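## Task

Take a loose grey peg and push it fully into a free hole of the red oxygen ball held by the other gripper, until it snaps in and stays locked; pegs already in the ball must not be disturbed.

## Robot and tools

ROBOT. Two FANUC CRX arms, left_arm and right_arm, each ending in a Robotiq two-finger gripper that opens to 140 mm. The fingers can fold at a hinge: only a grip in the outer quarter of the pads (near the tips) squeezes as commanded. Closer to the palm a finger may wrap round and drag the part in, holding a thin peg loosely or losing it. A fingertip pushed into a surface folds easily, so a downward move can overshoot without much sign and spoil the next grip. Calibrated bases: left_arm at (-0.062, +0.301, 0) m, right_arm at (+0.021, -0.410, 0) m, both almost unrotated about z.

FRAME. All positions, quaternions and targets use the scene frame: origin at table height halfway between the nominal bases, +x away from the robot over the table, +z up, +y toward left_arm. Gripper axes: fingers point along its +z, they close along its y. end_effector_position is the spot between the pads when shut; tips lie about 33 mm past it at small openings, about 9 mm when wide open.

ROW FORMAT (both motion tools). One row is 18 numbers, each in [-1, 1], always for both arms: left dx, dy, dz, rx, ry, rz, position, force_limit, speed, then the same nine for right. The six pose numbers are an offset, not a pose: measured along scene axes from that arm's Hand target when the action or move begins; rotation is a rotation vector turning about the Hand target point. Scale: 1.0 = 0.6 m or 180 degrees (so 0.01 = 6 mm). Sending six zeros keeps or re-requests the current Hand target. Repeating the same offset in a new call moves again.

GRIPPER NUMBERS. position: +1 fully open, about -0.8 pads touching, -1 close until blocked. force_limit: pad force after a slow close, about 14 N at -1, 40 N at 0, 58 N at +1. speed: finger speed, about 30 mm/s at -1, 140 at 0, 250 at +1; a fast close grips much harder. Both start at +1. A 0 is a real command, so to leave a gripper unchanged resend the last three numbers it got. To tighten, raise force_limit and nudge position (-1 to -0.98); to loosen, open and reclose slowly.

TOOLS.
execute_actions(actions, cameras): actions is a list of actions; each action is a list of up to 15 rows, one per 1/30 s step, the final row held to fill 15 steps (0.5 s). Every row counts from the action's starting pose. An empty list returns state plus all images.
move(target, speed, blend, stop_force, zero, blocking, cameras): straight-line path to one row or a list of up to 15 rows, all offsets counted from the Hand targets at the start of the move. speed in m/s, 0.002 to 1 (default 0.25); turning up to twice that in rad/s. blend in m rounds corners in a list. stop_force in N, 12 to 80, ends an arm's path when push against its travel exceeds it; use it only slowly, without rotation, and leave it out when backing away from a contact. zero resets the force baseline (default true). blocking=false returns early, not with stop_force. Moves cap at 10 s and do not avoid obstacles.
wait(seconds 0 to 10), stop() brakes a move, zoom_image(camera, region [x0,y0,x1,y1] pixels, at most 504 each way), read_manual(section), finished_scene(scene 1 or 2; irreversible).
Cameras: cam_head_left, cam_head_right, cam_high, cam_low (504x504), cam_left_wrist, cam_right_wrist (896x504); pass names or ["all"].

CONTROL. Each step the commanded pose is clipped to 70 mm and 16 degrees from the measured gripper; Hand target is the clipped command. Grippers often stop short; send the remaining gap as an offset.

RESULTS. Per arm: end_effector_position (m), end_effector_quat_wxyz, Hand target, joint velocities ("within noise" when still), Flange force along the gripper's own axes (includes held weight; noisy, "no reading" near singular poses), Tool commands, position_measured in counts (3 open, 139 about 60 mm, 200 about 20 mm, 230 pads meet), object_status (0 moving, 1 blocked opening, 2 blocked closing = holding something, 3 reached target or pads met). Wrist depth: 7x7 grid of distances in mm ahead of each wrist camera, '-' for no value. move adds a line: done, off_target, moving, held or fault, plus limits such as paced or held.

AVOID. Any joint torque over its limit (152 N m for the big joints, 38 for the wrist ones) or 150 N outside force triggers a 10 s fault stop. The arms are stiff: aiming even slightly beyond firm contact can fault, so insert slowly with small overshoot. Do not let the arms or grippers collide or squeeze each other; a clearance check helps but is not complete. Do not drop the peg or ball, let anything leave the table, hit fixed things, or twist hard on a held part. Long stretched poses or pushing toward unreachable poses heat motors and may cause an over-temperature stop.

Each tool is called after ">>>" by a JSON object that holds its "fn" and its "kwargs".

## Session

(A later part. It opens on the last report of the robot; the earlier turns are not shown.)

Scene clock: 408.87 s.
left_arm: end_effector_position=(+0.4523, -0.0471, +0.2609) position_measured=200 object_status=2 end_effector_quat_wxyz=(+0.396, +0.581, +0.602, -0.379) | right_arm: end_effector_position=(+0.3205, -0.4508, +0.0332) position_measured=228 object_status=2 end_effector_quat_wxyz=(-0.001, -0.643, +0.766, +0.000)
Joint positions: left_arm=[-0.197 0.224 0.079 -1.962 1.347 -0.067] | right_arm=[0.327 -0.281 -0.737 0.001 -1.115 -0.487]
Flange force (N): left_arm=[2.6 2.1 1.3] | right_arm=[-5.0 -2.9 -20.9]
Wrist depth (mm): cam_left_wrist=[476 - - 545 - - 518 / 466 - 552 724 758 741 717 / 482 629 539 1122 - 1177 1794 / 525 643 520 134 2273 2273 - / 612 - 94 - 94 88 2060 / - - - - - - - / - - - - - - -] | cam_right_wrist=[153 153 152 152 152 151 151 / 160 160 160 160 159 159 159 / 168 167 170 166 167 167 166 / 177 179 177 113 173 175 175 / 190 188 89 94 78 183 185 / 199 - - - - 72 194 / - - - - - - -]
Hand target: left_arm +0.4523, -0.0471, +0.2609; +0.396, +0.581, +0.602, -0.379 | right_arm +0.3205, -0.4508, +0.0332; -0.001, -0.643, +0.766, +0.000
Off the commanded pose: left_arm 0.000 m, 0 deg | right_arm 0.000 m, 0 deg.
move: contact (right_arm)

>>> {"fn": "move", "kwargs": {"target": [0,0,0,0,0,0,-1,0.6,-1,0,0,0.0015,0,0,0,-0.5,-1,-1], "speed": 0.05}}

>>> {"fn": "move", "kwargs": {"target": [0,0,0,0,0,0,-1,0.6,-1,0,0.0,0.04,0,0,0,-0.5,-1,-1], "speed": 0.1, "cameras": ["cam_right_wrist"]}}

>>> {"fn": "zoom_image", "kwargs": {"camera": "cam_right_wrist", "region": [430, 130, 530, 250]}}

Scene clock: 413.13 s.
left_arm: end_effector_position=(+0.4523, -0.0471, +0.2609) position_measured=200 object_status=2 end_effector_quat_wxyz=(+0.396, +0.581, +0.602, -0.379) | right_arm: end_effector_position=(+0.3205, -0.4508, +0.0341) position_measured=192 object_status=0 end_effector_quat_wxyz=(-0.001, -0.643, +0.766, +0.000)
Joint positions: left_arm=[-0.197 0.224 0.079 -1.962 1.347 -0.067] | right_arm=[0.327 -0.282 -0.735 0.001 -1.118 -0.487]
Flange force (N): left_arm=[2.9 2.4 1.8] | right_arm=[-1.6 -7.7 1.4]
Wrist depth (mm): cam_left_wrist=[474 - 534 533 522 527 - / 473 - - 745 731 726 - / 481 653 547 - 2110 2536 1608 / 525 646 522 121 134 2512 1690 / 598 - 94 - 94 88 - / - - - - - - - / - - - - - - -] | cam_right_wrist=[153 153 153 153 151 152 152 / 159 160 160 160 160 160 159 / 168 168 170 166 168 168 167 / 178 178 177 175 156 176 175 / 190 186 - 186 92 91 186 / 198 - - 198 - - - / - - - 211 - - -]
Hand target: left_arm +0.4523, -0.0471, +0.2609; +0.396, +0.581, +0.602, -0.379 | right_arm +0.3205, -0.4508, +0.0341; -0.001, -0.643, +0.766, +0.000
Off the commanded pose: left_arm 0.000 m, 0 deg | right_arm 0.000 m, 0 deg.
move: done

Scene clock: 413.93 s.
left_arm: end_effector_position=(+0.4523, -0.0471, +0.2609) position_measured=200 object_status=2 end_effector_quat_wxyz=(+0.396, +0.581, +0.602, -0.379) | right_arm: end_effector_position=(+0.3205, -0.4509, +0.0580) position_measured=192 object_status=3 end_effector_quat_wxyz=(-0.001, -0.643, +0.766, +0.000)
Joint positions: left_arm=[-0.197 0.224 0.079 -1.962 1.347 -0.067] | right_arm=[0.327 -0.313 -0.696 0.001 -1.189 -0.487]
Flange force (N): left_arm=[2.9 3.0 1.0] | right_arm=[-1.7 -7.6 1.1]
Wrist depth (mm): cam_left_wrist=[477 503 520 - - - 495 / 477 894 690 - 753 - - / 482 1030 540 1108 1072 - 1844 / 525 631 530 122 134 2355 2077 / 616 - 94 - 94 88 2419 / - - - - - - - / - - - - - - -] | cam_right_wrist=[176 175 175 174 174 174 174 / - 184 183 183 182 182 182 / 193 193 191 192 192 192 191 / 204 204 203 199 157 202 201 / 216 213 - 212 93 91 211 / - - - 228 - - - / - - - 242 - - -]
Hand target: left_arm +0.4523, -0.0471, +0.2609; +0.396, +0.581, +0.602, -0.379 | right_arm +0.3205, -0.4508, +0.0581; -0.001, -0.643, +0.766, +0.000
Off the commanded pose: left_arm 0.000 m, 0 deg | right_arm 0.000 m, 0 deg.
move: done
camera_calibration:
cam_right_wrist: T_world_to_cam=[[-0.984153, 0.177316, 0.00130285, 0.404946], [0.166044, 0.918963, 0.357681, 0.341803], [0.0622252, 0.352229, -0.933843, 0.335974], [0, 0, 0, 1]] pos_world=[0.320868, -0.504248, 0.190963]
Images, in order (width x height): cam_right_wrist 896x504.

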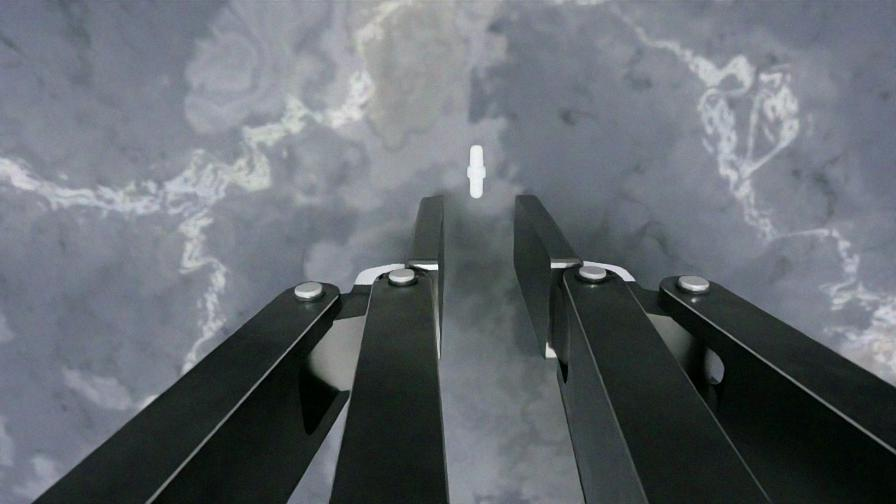

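Scaled by 4.200 from the camera's 896x504 image, which has a finer 1280x720 frame.

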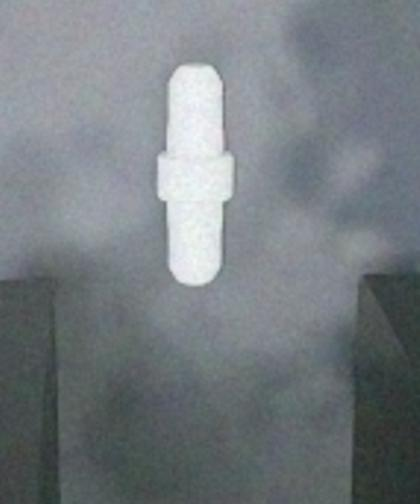

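>>> {"fn": "move", "kwargs": {"target": [0,0,0,0,0,0,-1,0.6,-1,0.01,0.0657,-0.02,0,0,0,-1,-1,0.5], "speed": 0.1}}

>>> {"fn": "move", "kwargs": {"target": [0,0,0,0,0,0,-1,0.6,-1,0,0,-0.035,0,0,0,-1,-1,0.5], "speed": 0.006, "stop_force": 12}}

Scene clock: 416.97 s.
left_arm: end_effector_position=(+0.4523, -0.0471, +0.2609) position_measured=200 object_status=2 end_effector_quat_wxyz=(+0.396, +0.581, +0.602, -0.379) | right_arm: end_effector_position=(+0.3265, -0.4114, +0.0461) position_measured=235 object_status=3 end_effector_quat_wxyz=(-0.001, -0.643, +0.766, +0.000)
Joint positions: left_arm=[-0.197 0.224 0.079 -1.962 1.347 -0.067] | right_arm=[0.453 -0.288 -0.709 0.001 -1.151 -0.612]
Flange force (N): left_arm=[2.9 2.3 1.4] | right_arm=[-2.4 -7.5 0.8]
Wrist depth (mm): cam_left_wrist=[477 - - 554 527 - 526 / 468 - 510 767 - 747 751 / 482 626 503 - 1147 2536 1897 / 510 612 477 160 135 2355 - / 612 - 94 - 94 - - / - - - - - - - / - - - - - - -] | cam_right_wrist=[166 164 164 164 163 163 165 / 173 172 172 172 172 171 171 / 181 181 181 179 180 180 179 / - 191 191 113 188 189 189 / 208 202 93 92 78 198 202 / 212 - - - - 71 - / - - - - - - -]
Hand target: left_arm +0.4523, -0.0471, +0.2609; +0.396, +0.581, +0.602, -0.379 | right_arm +0.3265, -0.4114, +0.0461; -0.001, -0.643, +0.766, +0.000
Off the commanded pose: left_arm 0.000 m, 0 deg | right_arm 0.000 m, 0 deg.
move: done

Scene clock: 419.77 s.
left_arm: end_effector_position=(+0.4523, -0.0471, +0.2609) position_measured=200 object_status=2 end_effector_quat_wxyz=(+0.396, +0.581, +0.602, -0.379) | right_arm: end_effector_position=(+0.3265, -0.4114, +0.0330) position_measured=235 object_status=3 end_effector_quat_wxyz=(-0.001, -0.643, +0.766, +0.000)
Joint positions: left_arm=[-0.197 0.224 0.079 -1.962 1.347 -0.067] | right_arm=[0.453 -0.27 -0.729 0.001 -1.112 -0.612]
Flange force (N): left_arm=[2.4 2.3 1.4] | right_arm=[-4.1 5.5 -33.3]
Wrist depth (mm): cam_left_wrist=[474 - - - 558 - - / 473 - 507 814 735 - 751 / 483 653 499 1026 1085 2560 2254 / 527 619 482 - 135 - - / 612 - 94 - 94 - - / - - - - - - - / - - - - - - -] | cam_right_wrist=[152 153 152 152 152 151 151 / 158 159 158 159 159 159 159 / 168 169 170 168 167 167 166 / 177 177 177 119 174 176 176 / 189 187 93 92 78 184 185 / 199 - - - - 71 - / - - - - - - -]
Hand target: left_arm +0.4523, -0.0471, +0.2609; +0.396, +0.581, +0.602, -0.379 | right_arm +0.3265, -0.4114, +0.0330; -0.001, -0.643, +0.766, +0.000 (not the last commanded pose)
Off the commanded pose: left_arm 0.000 m, 0 deg | right_arm 0.008 m, 0 deg.
move: contact (right_arm)

>>> {"fn": "move", "kwargs": {"target": [[0,0,0,0,0,0,-1,0.6,-1,0,0,0.05,0,0,0,-1,-1,0.5],[0,0,0,0,0,0,-1,0.6,-1,-0.01,-0.0657,0.05,0,0,0,-0.5,0,0.5],[0,0,0,0,0,0,-1,0.6,-1,-0.01,-0.0657,0.0015,0,0,0,-0.5,0,0.5]], "speed": [0.1,0.1,0.05], "cameras": ["cam_right_wrist"]}}

>>> {"fn": "zoom_image", "kwargs": {"camera": "cam_right_wrist", "region": [430, 130, 530, 250]}}

Scene clock: 452.20 s.
left_arm: end_effector_position=(+0.4523, -0.0471, +0.2609) position_measured=200 object_status=2 end_effector_quat_wxyz=(+0.396, +0.581, +0.602, -0.379) | right_arm: end_effector_position=(+0.3205, -0.4508, +0.0339) position_measured=192 object_status=3 end_effector_quat_wxyz=(-0.001, -0.643, +0.766, +0.000)
Joint positions: left_arm=[-0.197 0.224 0.079 -1.962 1.347 -0.067] | right_arm=[0.327 -0.282 -0.736 0.001 -1.118 -0.487]
Flange force (N): left_arm=[3.1 1.5 1.2] | right_arm=[-1.8 -8.1 1.6]
Wrist depth (mm): cam_left_wrist=[472 518 - - - 524 - / 466 - - - - - 733 / 495 613 544 988 1072 - - / 523 648 522 134 2376 2179 - / 613 - 94 - 94 - - / - - - - - - - / - - - - - - -] | cam_right_wrist=[153 153 153 152 152 152 152 / 161 160 160 159 160 160 159 / 169 169 170 166 168 167 166 / 178 178 178 175 156 177 176 / 191 185 - 185 93 91 186 / 198 - - 198 - - - / - - - 212 - - -]
Hand target: left_arm +0.4523, -0.0471, +0.2609; +0.396, +0.581, +0.602, -0.379 | right_arm +0.3205, -0.4508, +0.0339; -0.001, -0.643, +0.766, +0.000
Off the commanded pose: left_arm 0.000 m, 0 deg | right_arm 0.000 m, 0 deg.
move: done
camera_calibration:
cam_right_wrist: T_world_to_cam=[[-0.984208, 0.177011, 0.00129586, 0.404923], [0.165758, 0.919022, 0.357662, 0.350439], [0.062119, 0.352229, -0.93385, 0.313462], [0, 0, 0, 1]] pos_world=[0.320969, -0.504147, 0.166863]
Images, in order (width x height): cam_right_wrist 896x504.

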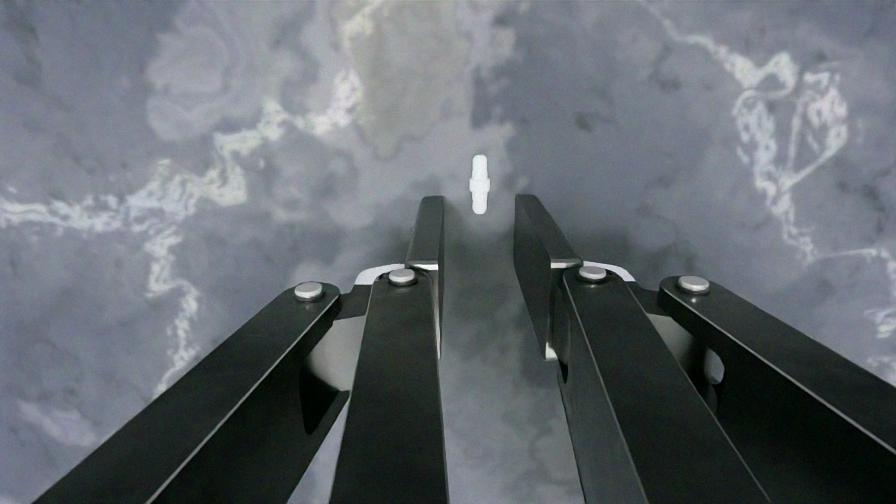

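Scaled by 4.200 from the camera's 896x504 image, which has a finer 1280x720 frame.

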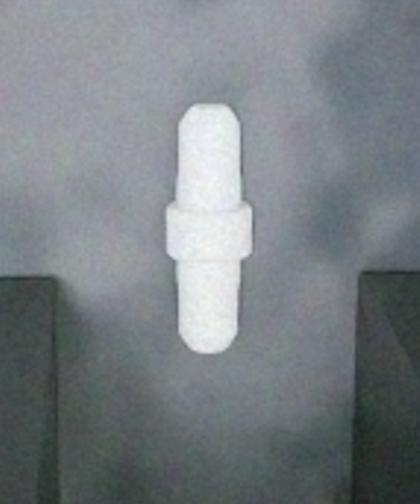

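>>> {"fn": "move", "kwargs": {"target": [0,0,0,0,0,0,-1,0.6,-1,-0.0002,-0.0011,0,0,0,0,-0.5,0,0.5], "speed": 0.05}}

>>> {"fn": "move", "kwargs": {"target": [0,0,0,0,0,0,-1,0.6,-1,0,0,0,0,0,0,-1,1,0.1], "speed": 0.05}}

>>> {"fn": "move", "kwargs": {"target": [0,0,0,0,0,0,-1,0.6,-1,0,0,0.03,0,0,0,-1,1,0.1], "speed": 0.08, "cameras": ["cam_right_wrist"]}}

>>> {"fn": "zoom_image", "kwargs": {"camera": "cam_right_wrist", "region": [430, 130, 530, 250]}}

Scene clock: 457.03 s.
left_arm: end_effector_position=(+0.4523, -0.0471, +0.2609) position_measured=200 object_status=2 end_effector_quat_wxyz=(+0.396, +0.581, +0.602, -0.379) | right_arm: end_effector_position=(+0.3204, -0.4515, +0.0339) position_measured=192 object_status=3 end_effector_quat_wxyz=(-0.001, -0.643, +0.766, +0.000)
Joint positions: left_arm=[-0.197 0.224 0.079 -1.962 1.347 -0.067] | right_arm=[0.325 -0.282 -0.736 0.001 -1.118 -0.484]
Flange force (N): left_arm=[2.8 2.1 1.3] | right_arm=[-1.5 -7.5 1.5]
Wrist depth (mm): cam_left_wrist=[473 539 - 533 - - 536 / 481 721 758 626 - 840 - / 498 1034 545 2293 - 2093 2013 / 520 2419 518 122 135 - - / 629 - 94 - 94 - - / - - - - - - - / - - - - - - -] | cam_right_wrist=[155 153 153 152 152 152 152 / - 160 160 158 159 160 159 / 169 169 170 166 168 169 167 / 177 178 178 176 156 177 176 / 190 186 - 184 93 91 186 / 197 - - 199 - - - / - - - 211 - - -]
Hand target: left_arm +0.4523, -0.0471, +0.2609; +0.396, +0.581, +0.602, -0.379 | right_arm +0.3203, -0.4515, +0.0339; -0.001, -0.643, +0.766, +0.000
Off the commanded pose: left_arm 0.000 m, 0 deg | right_arm 0.000 m, 0 deg.
move: done

Scene clock: 457.53 s.
left_arm: end_effector_position=(+0.4523, -0.0471, +0.2609) position_measured=200 object_status=2 end_effector_quat_wxyz=(+0.396, +0.581, +0.602, -0.379) | right_arm: end_effector_position=(+0.3204, -0.4515, +0.0339) position_measured=228 object_status=2 end_effector_quat_wxyz=(-0.001, -0.643, +0.766, +0.000)
Joint positions: left_arm=[-0.197 0.224 0.079 -1.962 1.347 -0.067] | right_arm=[0.325 -0.282 -0.736 0.001 -1.118 -0.484]
Flange force (N): left_arm=[2.9 1.7 0.7] | right_arm=[-2.2 -8.0 -0.3]
Wrist depth (mm): cam_left_wrist=[479 - - - - 555 508 / 463 - 546 962 676 705 - / 483 659 540 1177 2397 2060 1770 / 527 642 516 - 2313 2376 1782 / 622 - 94 - 94 - - / - - - - - - - / - - - - - - -] | cam_right_wrist=[153 153 153 152 152 152 152 / 159 161 161 160 160 159 159 / 168 168 170 167 168 167 167 / 178 178 177 113 173 176 176 / 190 189 89 94 78 184 186 / 198 - - - - 72 195 / - - - - - - -]
Hand target: left_arm +0.4523, -0.0471, +0.2609; +0.396, +0.581, +0.602, -0.379 | right_arm +0.3203, -0.4515, +0.0339; -0.001, -0.643, +0.766, +0.000
Off the commanded pose: left_arm 0.000 m, 0 deg | right_arm 0.000 m, 0 deg.
move: done

Scene clock: 458.33 s.
left_arm: end_effector_position=(+0.4523, -0.0471, +0.2609) position_measured=200 object_status=2 end_effector_quat_wxyz=(+0.396, +0.581, +0.602, -0.379) | right_arm: end_effector_position=(+0.3203, -0.4515, +0.0519) position_measured=228 object_status=2 end_effector_quat_wxyz=(-0.001, -0.643, +0.766, +0.000)
Joint positions: left_arm=[-0.197 0.224 0.079 -1.962 1.347 -0.067] | right_arm=[0.325 -0.306 -0.707 0.001 -1.171 -0.484]
Flange force (N): left_arm=[2.6 3.2 1.5] | right_arm=[-1.7 -7.4 1.3]
Wrist depth (mm): cam_left_wrist=[478 536 - 509 - - - / 473 728 653 - - - 762 / 505 612 542 - 1103 - 1831 / 520 635 522 160 2334 2442 1884 / 637 - 94 - 94 88 - / - - - - - - - / - - - - - - -] | cam_right_wrist=[169 169 169 169 169 168 168 / 178 178 177 177 179 176 178 / 189 187 186 184 186 186 185 / 198 197 197 112 194 195 195 / 210 208 89 94 78 202 206 / 219 - - - - 72 213 / - - - - - - -]
Hand target: left_arm +0.4523, -0.0471, +0.2609; +0.396, +0.581, +0.602, -0.379 | right_arm +0.3203, -0.4515, +0.0519; -0.001, -0.643, +0.766, +0.000
Off the commanded pose: left_arm 0.000 m, 0 deg | right_arm 0.000 m, 0 deg.
move: done
camera_calibration:
cam_right_wrist: T_world_to_cam=[[-0.984192, 0.177101, 0.00132878, 0.404959], [0.165854, 0.919005, 0.357663, 0.344621], [0.0621213, 0.352229, -0.93385, 0.330524], [0, 0, 0, 1]] pos_world=[0.320868, -0.504847, 0.184863]
Images, in order (width x height): cam_right_wrist 896x504.

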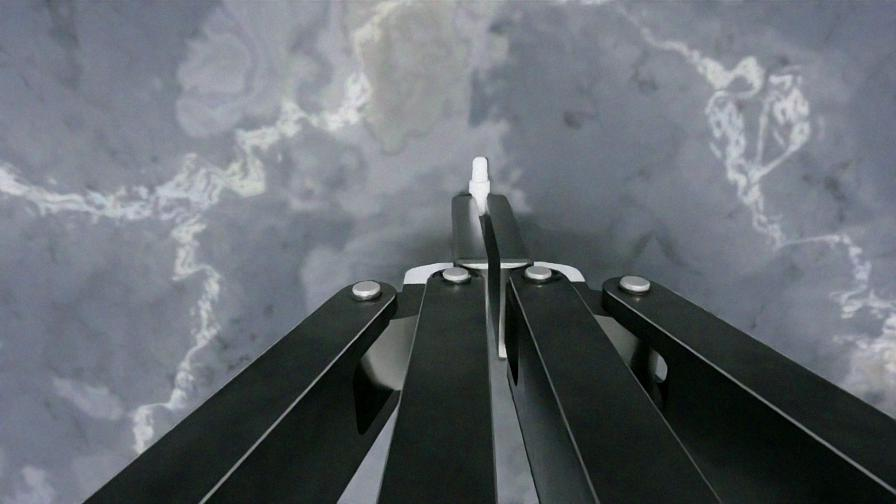

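Scaled by 4.200 from the camera's 896x504 image, which has a finer 1280x720 frame.

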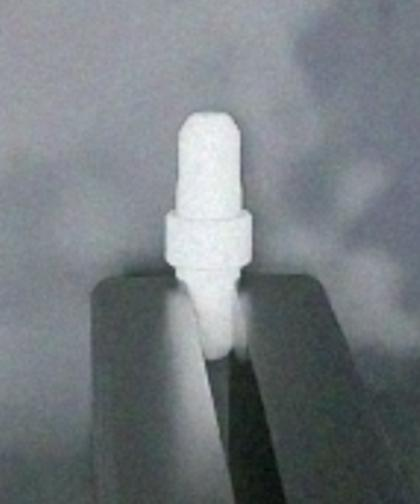

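>>> {"fn": "move", "kwargs": {"target": [[0,0,0,0,0,0,-1,0.6,-1,0.066,0.086,0.33,0,0,0,-1,1,0.1],[0,0,0,0,0,0,-1,0.6,-1,0.2218,0.4858,0.5135,0.5511,-0.0385,0.0325,-1,1,0.1],[0,0,0,0,0,0,-1,0.6,-1,0.2223,0.5657,0.3942,0.5511,-0.0385,0.0325,-1,1,0.1]], "speed": [0.2,0.3,0.1], "blend": [0.05,0.02,0], "cameras": ["cam_right_wrist","cam_high","cam_left_wrist","cam_low","cam_head_left","cam_head_right"]}}

>>> {"fn": "zoom_image", "kwargs": {"camera": "cam_right_wrist", "region": [420, 60, 540, 200]}}

>>> {"fn": "zoom_image", "kwargs": {"camera": "cam_high", "region": [380, 198, 404, 220]}}

>>> {"fn": "zoom_image", "kwargs": {"camera": "cam_low", "region": [220, 208, 250, 240]}}

>>> {"fn": "zoom_image", "kwargs": {"camera": "cam_head_left", "region": [282, 208, 306, 230]}}

>>> {"fn": "zoom_image", "kwargs": {"camera": "cam_left_wrist", "region": [420, 190, 540, 330]}}

Scene clock: 469.80 s.
left_arm: end_effector_position=(+0.4523, -0.0471, +0.2609) position_measured=200 object_status=2 end_effector_quat_wxyz=(+0.396, +0.581, +0.602, -0.379) | right_arm: end_effector_position=(+0.4537, -0.1121, +0.2885) position_measured=228 object_status=2 end_effector_quat_wxyz=(+0.529, -0.450, +0.466, +0.548)
Joint positions: left_arm=[-0.197 0.224 0.079 -1.962 1.347 -0.067] | right_arm=[-0.127 0.351 -0.211 -1.634 -1.777 0.51]
Flange force (N): left_arm=[2.5 3.0 1.7] | right_arm=[5.4 -5.8 0.2]
Wrist depth (mm): cam_left_wrist=[480 - - 532 493 531 - / 473 984 - 760 - 700 769 / 504 1034 - 1103 - - 1701 / 539 696 2235 284 2273 2077 - / 631 - 94 173 94 - 1819 / - - - 176 - - - / - - - - - - -] | cam_right_wrist=[- - - - 5392 4193 - / - - - 153 153 3721 - / - - - 288 - 4635 2516 / 1694 - - 109 534 557 2540 / - - - 94 78 548 521 / - - - - - 72 474 / - - - - - - -]
Hand target: left_arm +0.4523, -0.0471, +0.2609; +0.396, +0.581, +0.602, -0.379 | right_arm +0.4537, -0.1121, +0.2884; +0.529, -0.450, +0.466, +0.548
Off the commanded pose: left_arm 0.000 m, 0 deg | right_arm 0.000 m, 0 deg.
move: done
camera_calibration:
cam_left_wrist: T_world_to_cam=[[0.999558, 0.0291078, -0.00611139, -0.43691], [0.00792098, -0.0624647, 0.998016, -0.263588], [0.0286683, -0.997623, -0.0626676, 0.0993427], [0, 0, 0, 1]] pos_world=[0.435957, 0.0953591, 0.26662]
cam_right_wrist: T_world_to_cam=[[-0.999246, -0.00723316, 0.038152, 0.451356], [0.0365813, -0.504947, 0.862375, -0.320567], [0.0130271, 0.86312, 0.504831, 0.0881966], [0, 0, 0, 1]] pos_world=[0.461594, -0.234729, 0.214704]

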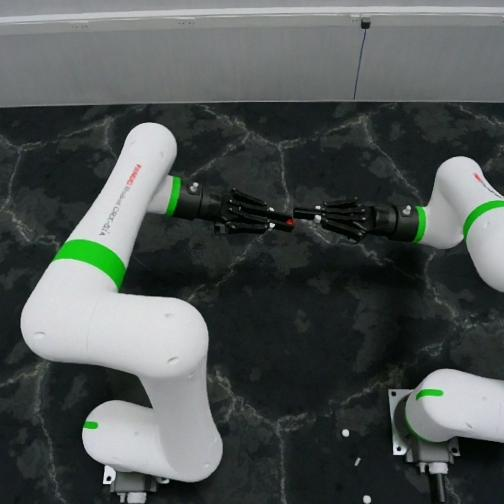

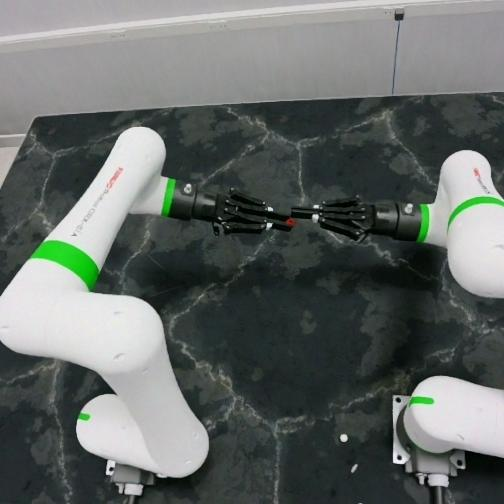

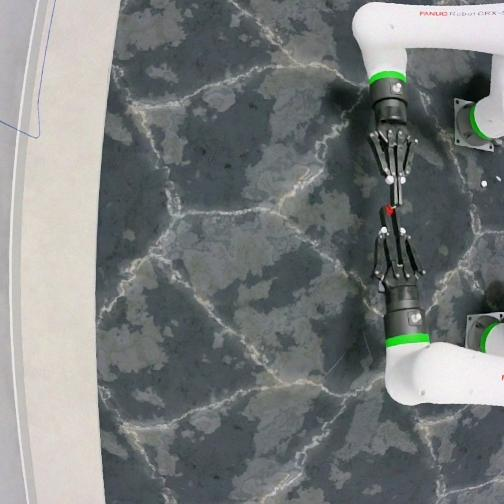

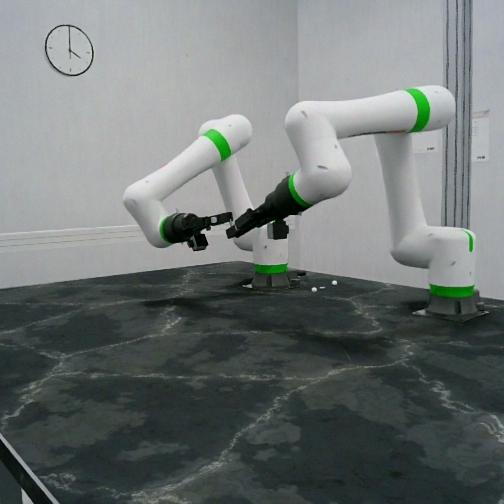

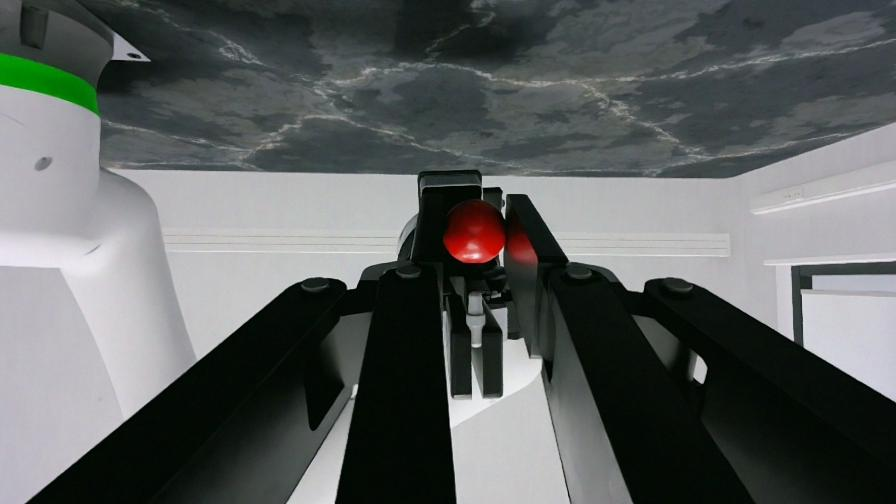

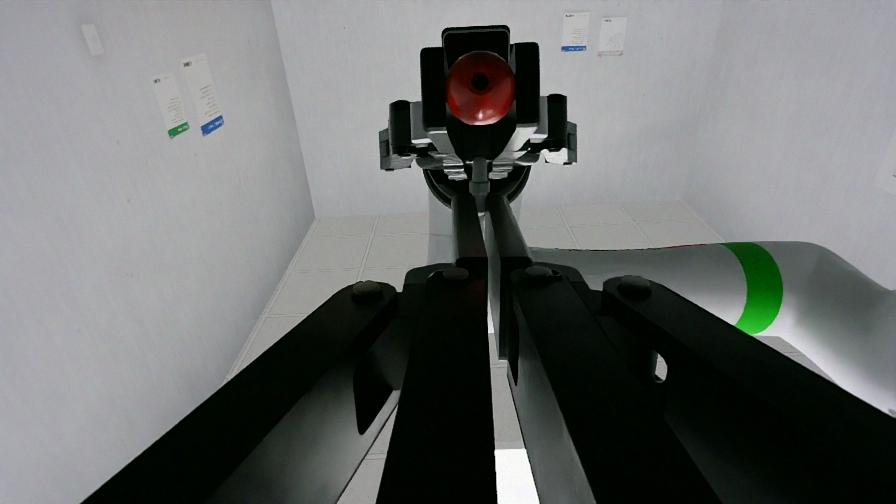

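Scaled by 3.600 from the camera's 896x504 image, which has a finer 1280x720 frame.

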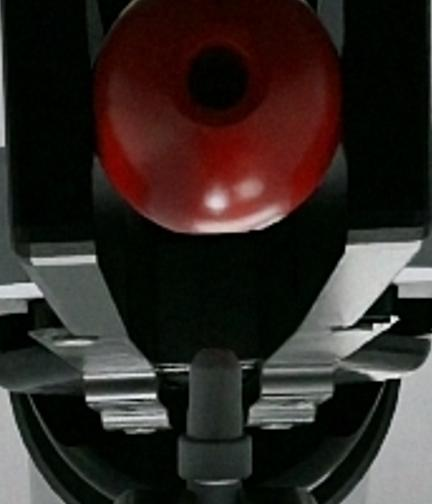

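Scaled by 21.000 from the camera's 504x504 image, which has a finer 720x720 frame.

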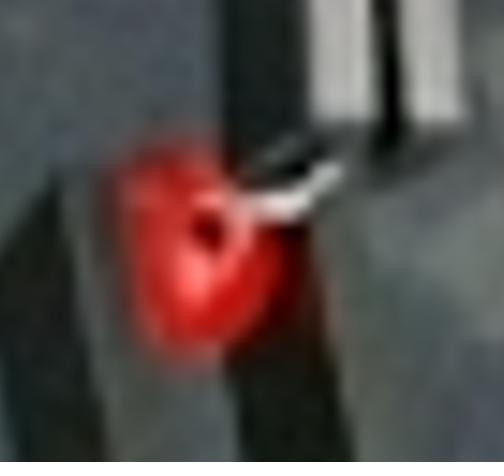

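Scaled by 15.750 from the camera's 504x504 image, which has a finer 720x720 frame.

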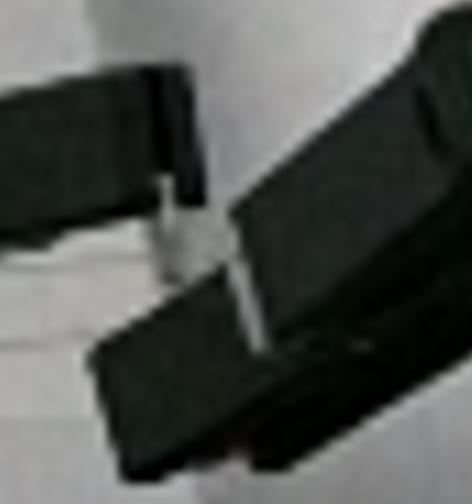

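Scaled by 21.000 from the camera's 504x504 image, which has a finer 720x720 frame.

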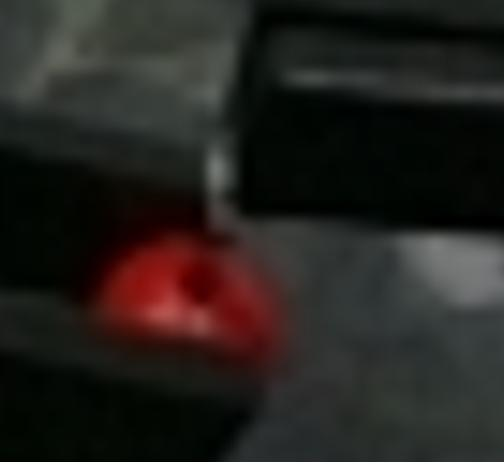

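Scaled by 3.600 from the camera's 896x504 image, which has a finer 1280x720 frame.

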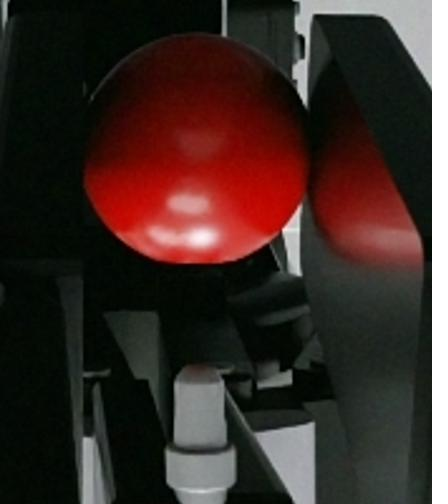

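>>> {"fn": "move", "kwargs": {"target": [0,0,0,0,0,0,-1,0.6,-1,-0.0015,0.0049,-0.0296,0,0,0,-1,1,0.1], "speed": 0.008, "stop_force": 12, "cameras": ["cam_right_wrist","cam_high","cam_low"]}}

>>> {"fn": "zoom_image", "kwargs": {"camera": "cam_right_wrist", "region": [420, 80, 540, 220]}}

>>> {"fn": "zoom_image", "kwargs": {"camera": "cam_high", "region": [380, 198, 404, 220]}}

Scene clock: 476.70 s.
left_arm: end_effector_position=(+0.4523, -0.0471, +0.2609) position_measured=200 object_status=2 end_effector_quat_wxyz=(+0.396, +0.581, +0.602, -0.379) | right_arm: end_effector_position=(+0.4528, -0.1091, +0.2707) position_measured=228 object_status=2 end_effector_quat_wxyz=(+0.529, -0.450, +0.466, +0.548)
Joint positions: left_arm=[-0.197 0.224 0.079 -1.962 1.347 -0.067] | right_arm=[-0.119 0.387 -0.219 -1.629 -1.773 0.554]
Flange force (N): left_arm=[5.5 1.8 4.5] | right_arm=[1.7 -4.7 2.4]
Wrist depth (mm): cam_left_wrist=[478 - 531 547 - 502 - / 479 - 673 749 819 756 726 / 498 2235 - 988 1122 2376 1560 / 535 2293 2376 133 2293 2419 - / 621 - 94 172 94 89 - / - - - - - - - / - - - - - - -] | cam_right_wrist=[- - - 4193 - - 3222 / - - - - - - - / - - - 164 411 5621 - / - - - 111 4193 579 3037 / - - - 93 78 553 534 / - - - - - 72 478 / - - - - - - -]
Hand target: left_arm +0.4523, -0.0471, +0.2609; +0.396, +0.581, +0.602, -0.379 | right_arm +0.4528, -0.1091, +0.2707; +0.529, -0.450, +0.466, +0.548
Off the commanded pose: left_arm 0.000 m, 0 deg | right_arm 0.000 m, 0 deg.
move: done
camera_calibration:
cam_right_wrist: T_world_to_cam=[[-0.999246, -0.00723316, 0.038152, 0.451154], [0.0365813, -0.504947, 0.862375, -0.303755], [0.0130271, 0.86312, 0.504831, 0.0945545], [0, 0, 0, 1]] pos_world=[0.460694, -0.231729, 0.197004]
Images, in order (width x height): cam_high 504x504, cam_low 504x504, cam_right_wrist 896x504.

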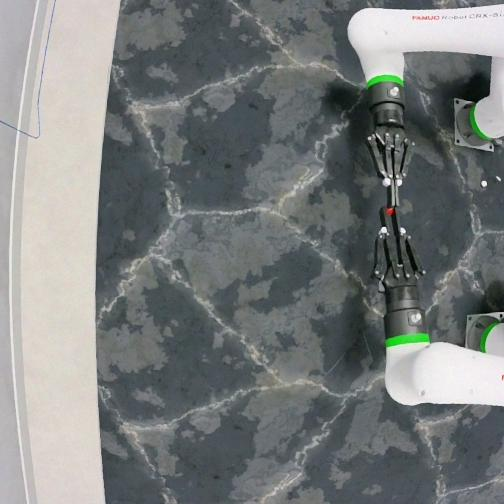

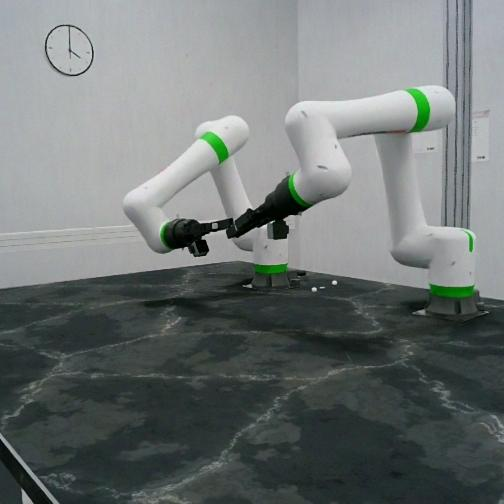

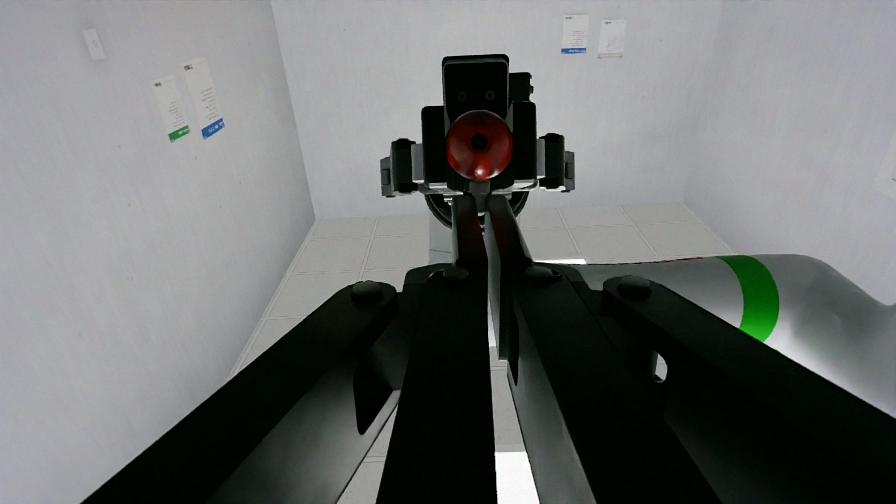

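Scaled by 3.600 from the camera's 896x504 image, which has a finer 1280x720 frame.

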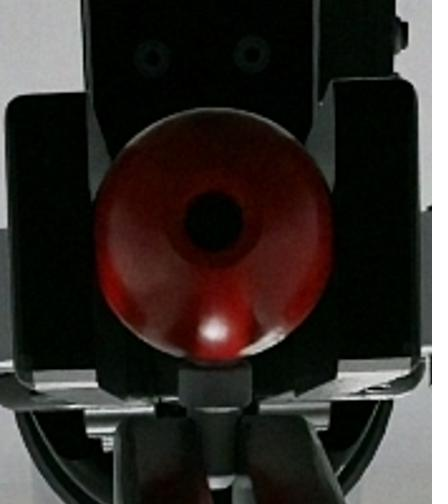

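Scaled by 21.000 from the camera's 504x504 image, which has a finer 720x720 frame.

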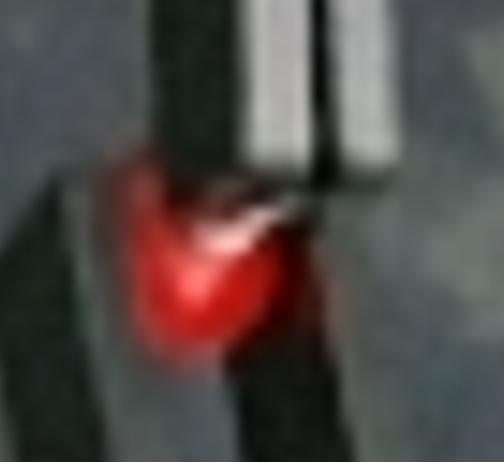

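>>> {"fn": "move", "kwargs": {"target": [0,0,0,0,0,0,-1,0.6,-1,-0.0002,0.001,-0.0065,0,0,0,-1,1,0.1], "speed": 0.005, "stop_force": 45, "cameras": ["cam_right_wrist","cam_high","cam_left_wrist"]}}

>>> {"fn": "zoom_image", "kwargs": {"camera": "cam_right_wrist", "region": [420, 80, 540, 220]}}

>>> {"fn": "zoom_image", "kwargs": {"camera": "cam_left_wrist", "region": [420, 190, 540, 330]}}

Scene clock: 482.70 s.
left_arm: end_effector_position=(+0.4523, -0.0471, +0.2609) position_measured=200 object_status=2 end_effector_quat_wxyz=(+0.396, +0.581, +0.602, -0.379) | right_arm: end_effector_position=(+0.4527, -0.1085, +0.2668) position_measured=228 object_status=2 end_effector_quat_wxyz=(+0.529, -0.450, +0.466, +0.548)
Joint positions: left_arm=[-0.197 0.224 0.079 -1.962 1.347 -0.067] | right_arm=[-0.118 0.395 -0.22 -1.628 -1.772 0.564]
Flange force (N): left_arm=[33.2 5.8 10.9] | right_arm=[-25.8 -0.7 0.9]
Wrist depth (mm): cam_left_wrist=[473 - - - - - - / 474 797 749 - 743 804 - / 503 1250 1172 - 2488 1113 1598 / 536 666 2313 133 2376 2585 - / 2179 - 92 172 94 - - / - - - - - - - / - - - - - - -] | cam_right_wrist=[- - - - - - 2968 / - 2239 - - - - - / - - - 159 214 - 2968 / - - 4635 111 108 590 614 / - - - 94 78 552 540 / 1716 - - - - 72 480 / - - - - - - -]
Hand target: left_arm +0.4523, -0.0471, +0.2609; +0.396, +0.581, +0.602, -0.379 | right_arm +0.4527, -0.1085, +0.2668; +0.529, -0.450, +0.466, +0.548
Off the commanded pose: left_arm 0.000 m, 0 deg | right_arm 0.000 m, 0 deg.
move: done
camera_calibration:
cam_left_wrist: T_world_to_cam=[[0.999557, 0.0291137, -0.00621534, -0.436883], [0.00802501, -0.0624602, 0.998015, -0.263633], [0.0286677, -0.997623, -0.0626662, 0.0993426], [0, 0, 0, 1]] pos_world=[0.435957, 0.0953591, 0.26662]
cam_right_wrist: T_world_to_cam=[[-0.999246, -0.00723316, 0.038152, 0.451107], [0.0365813, -0.504947, 0.862375, -0.300082], [0.0130271, 0.86312, 0.504831, 0.0960081], [0, 0, 0, 1]] pos_world=[0.460494, -0.231129, 0.193104]
Images, in order (width x height): cam_high 504x504, cam_left_wrist 896x504, cam_right_wrist 896x504.

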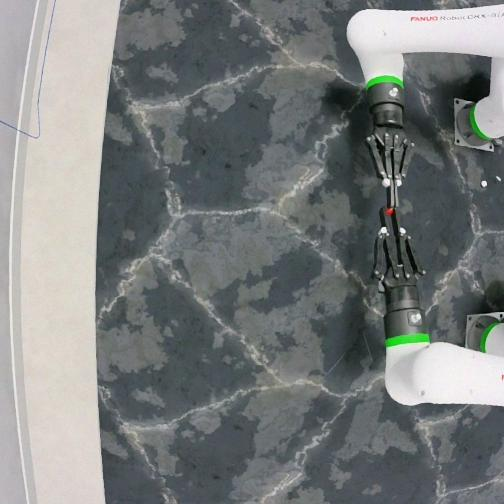

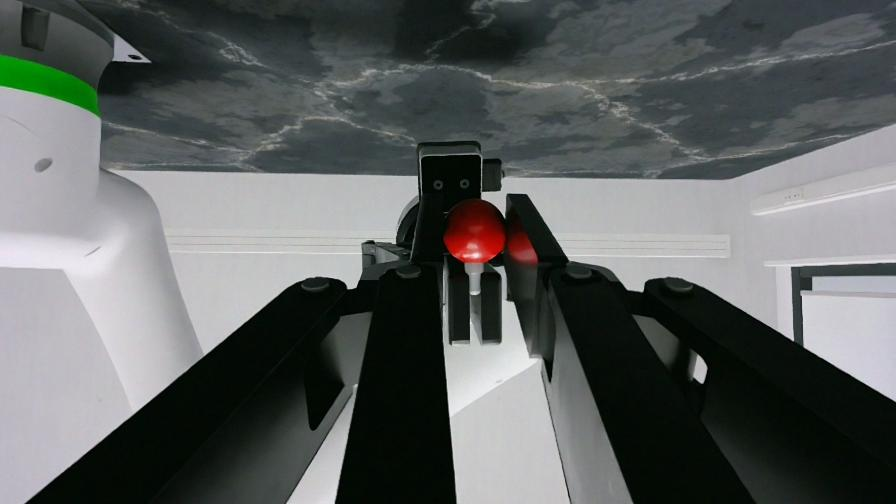

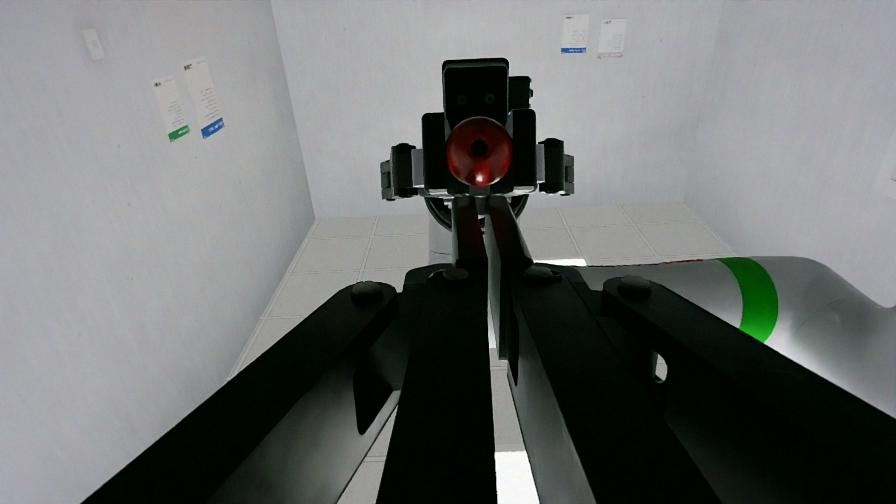

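Scaled by 3.600 from the camera's 896x504 image, which has a finer 1280x720 frame.

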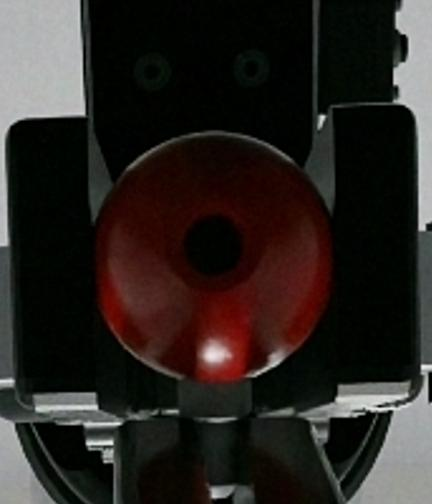

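Scaled by 3.600 from the camera's 896x504 image, which has a finer 1280x720 frame.

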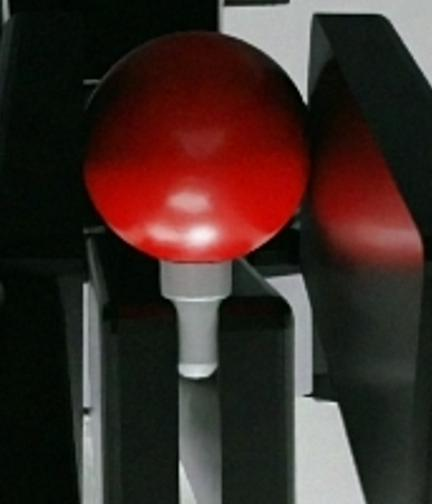

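>>> {"fn": "move", "kwargs": {"target": [0,0,0,0,0,0,-1,0.6,-1,-0.0001,0.0003,-0.0016,0,0,0,-1,1,0.1], "speed": 0.004, "stop_force": 40, "cameras": ["cam_right_wrist","cam_left_wrist"]}}

>>> {"fn": "zoom_image", "kwargs": {"camera": "cam_right_wrist", "region": [420, 80, 540, 220]}}

>>> {"fn": "zoom_image", "kwargs": {"camera": "cam_left_wrist", "region": [420, 190, 540, 330]}}

Scene clock: 488.63 s.
left_arm: end_effector_position=(+0.4523, -0.0471, +0.2609) position_measured=200 object_status=2 end_effector_quat_wxyz=(+0.396, +0.581, +0.602, -0.379) | right_arm: end_effector_position=(+0.4526, -0.1084, +0.2658) position_measured=228 object_status=2 end_effector_quat_wxyz=(+0.529, -0.450, +0.466, +0.548)
Joint positions: left_arm=[-0.197 0.224 0.079 -1.962 1.347 -0.067] | right_arm=[-0.117 0.397 -0.22 -1.628 -1.772 0.566]
Flange force (N): left_arm=[41.9 7.7 12.6] | right_arm=[-34.6 -0.3 0.1]
Wrist depth (mm): cam_left_wrist=[480 - 519 - - - - / 469 741 762 - 728 - 767 / 482 - - 2127 - - 1533 / 519 656 2216 163 2273 2093 - / - - 93 172 94 - - / - - - - - - - / - - - - - - -] | cam_right_wrist=[- - - - - 3721 2239 / - 2616 - - - - - / - - - 160 225 - - / - - 4261 111 117 572 - / - - - 94 78 556 540 / - - - - - 72 480 / - - - - - - -]
Hand target: left_arm +0.4523, -0.0471, +0.2609; +0.396, +0.581, +0.602, -0.379 | right_arm +0.4526, -0.1084, +0.2658; +0.529, -0.450, +0.466, +0.548
Off the commanded pose: left_arm 0.000 m, 0 deg | right_arm 0.000 m, 0 deg.
move: done
camera_calibration:
cam_left_wrist: T_world_to_cam=[[0.999558, 0.0291078, -0.00611139, -0.43691], [0.00792098, -0.0624647, 0.998016, -0.263588], [0.0286683, -0.997623, -0.0626676, 0.0993427], [0, 0, 0, 1]] pos_world=[0.435957, 0.0953591, 0.26662]
cam_right_wrist: T_world_to_cam=[[-0.999246, -0.00723316, 0.038152, 0.451147], [0.0365813, -0.504947, 0.862375, -0.299118], [0.0130271, 0.86312, 0.504831, 0.0963403], [0, 0, 0, 1]] pos_world=[0.460494, -0.230929, 0.192104]
Images, in order (width x height): cam_left_wrist 896x504, cam_right_wrist 896x504.

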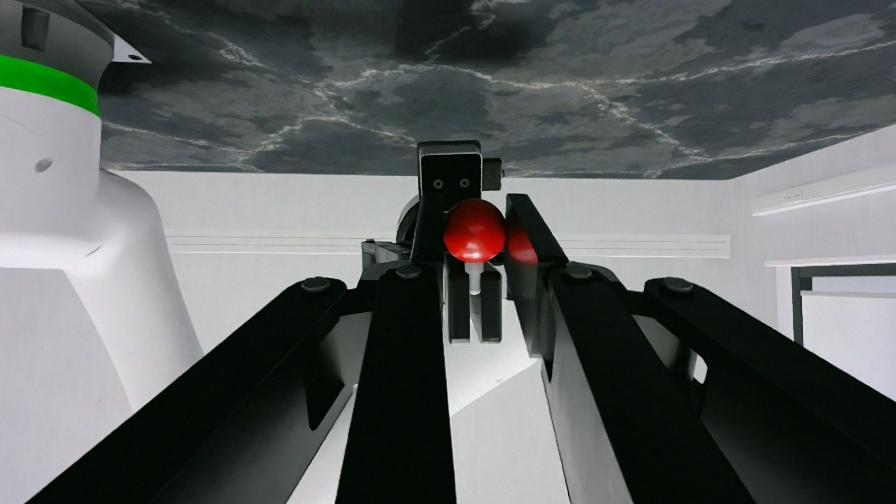

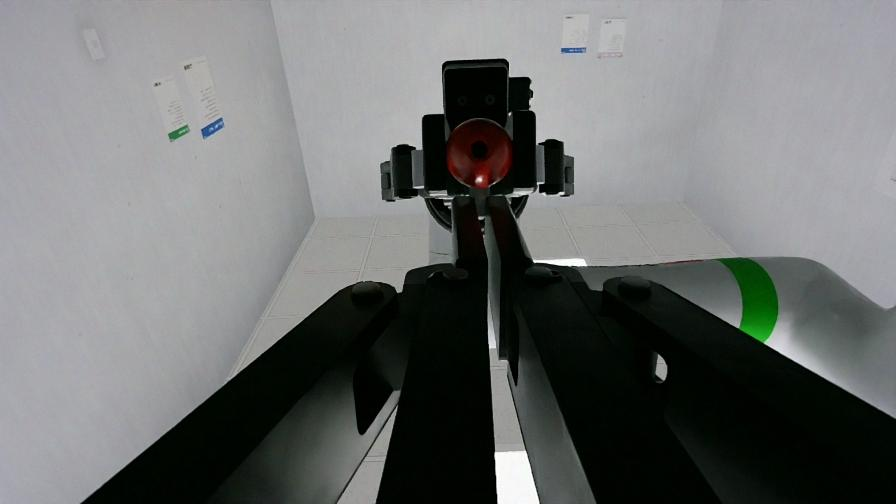

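Scaled by 3.600 from the camera's 896x504 image, which has a finer 1280x720 frame.

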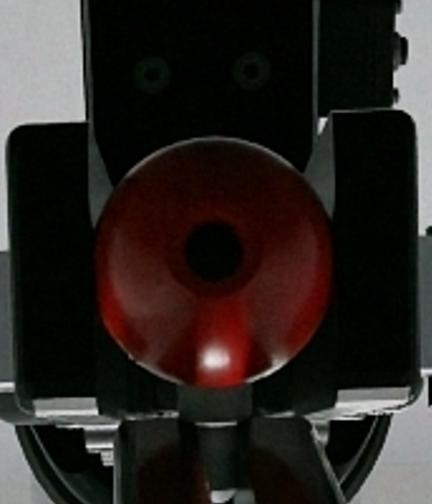

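Scaled by 3.600 from the camera's 896x504 image, which has a finer 1280x720 frame.

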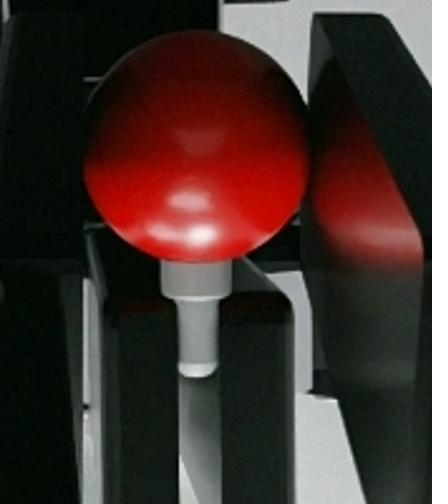

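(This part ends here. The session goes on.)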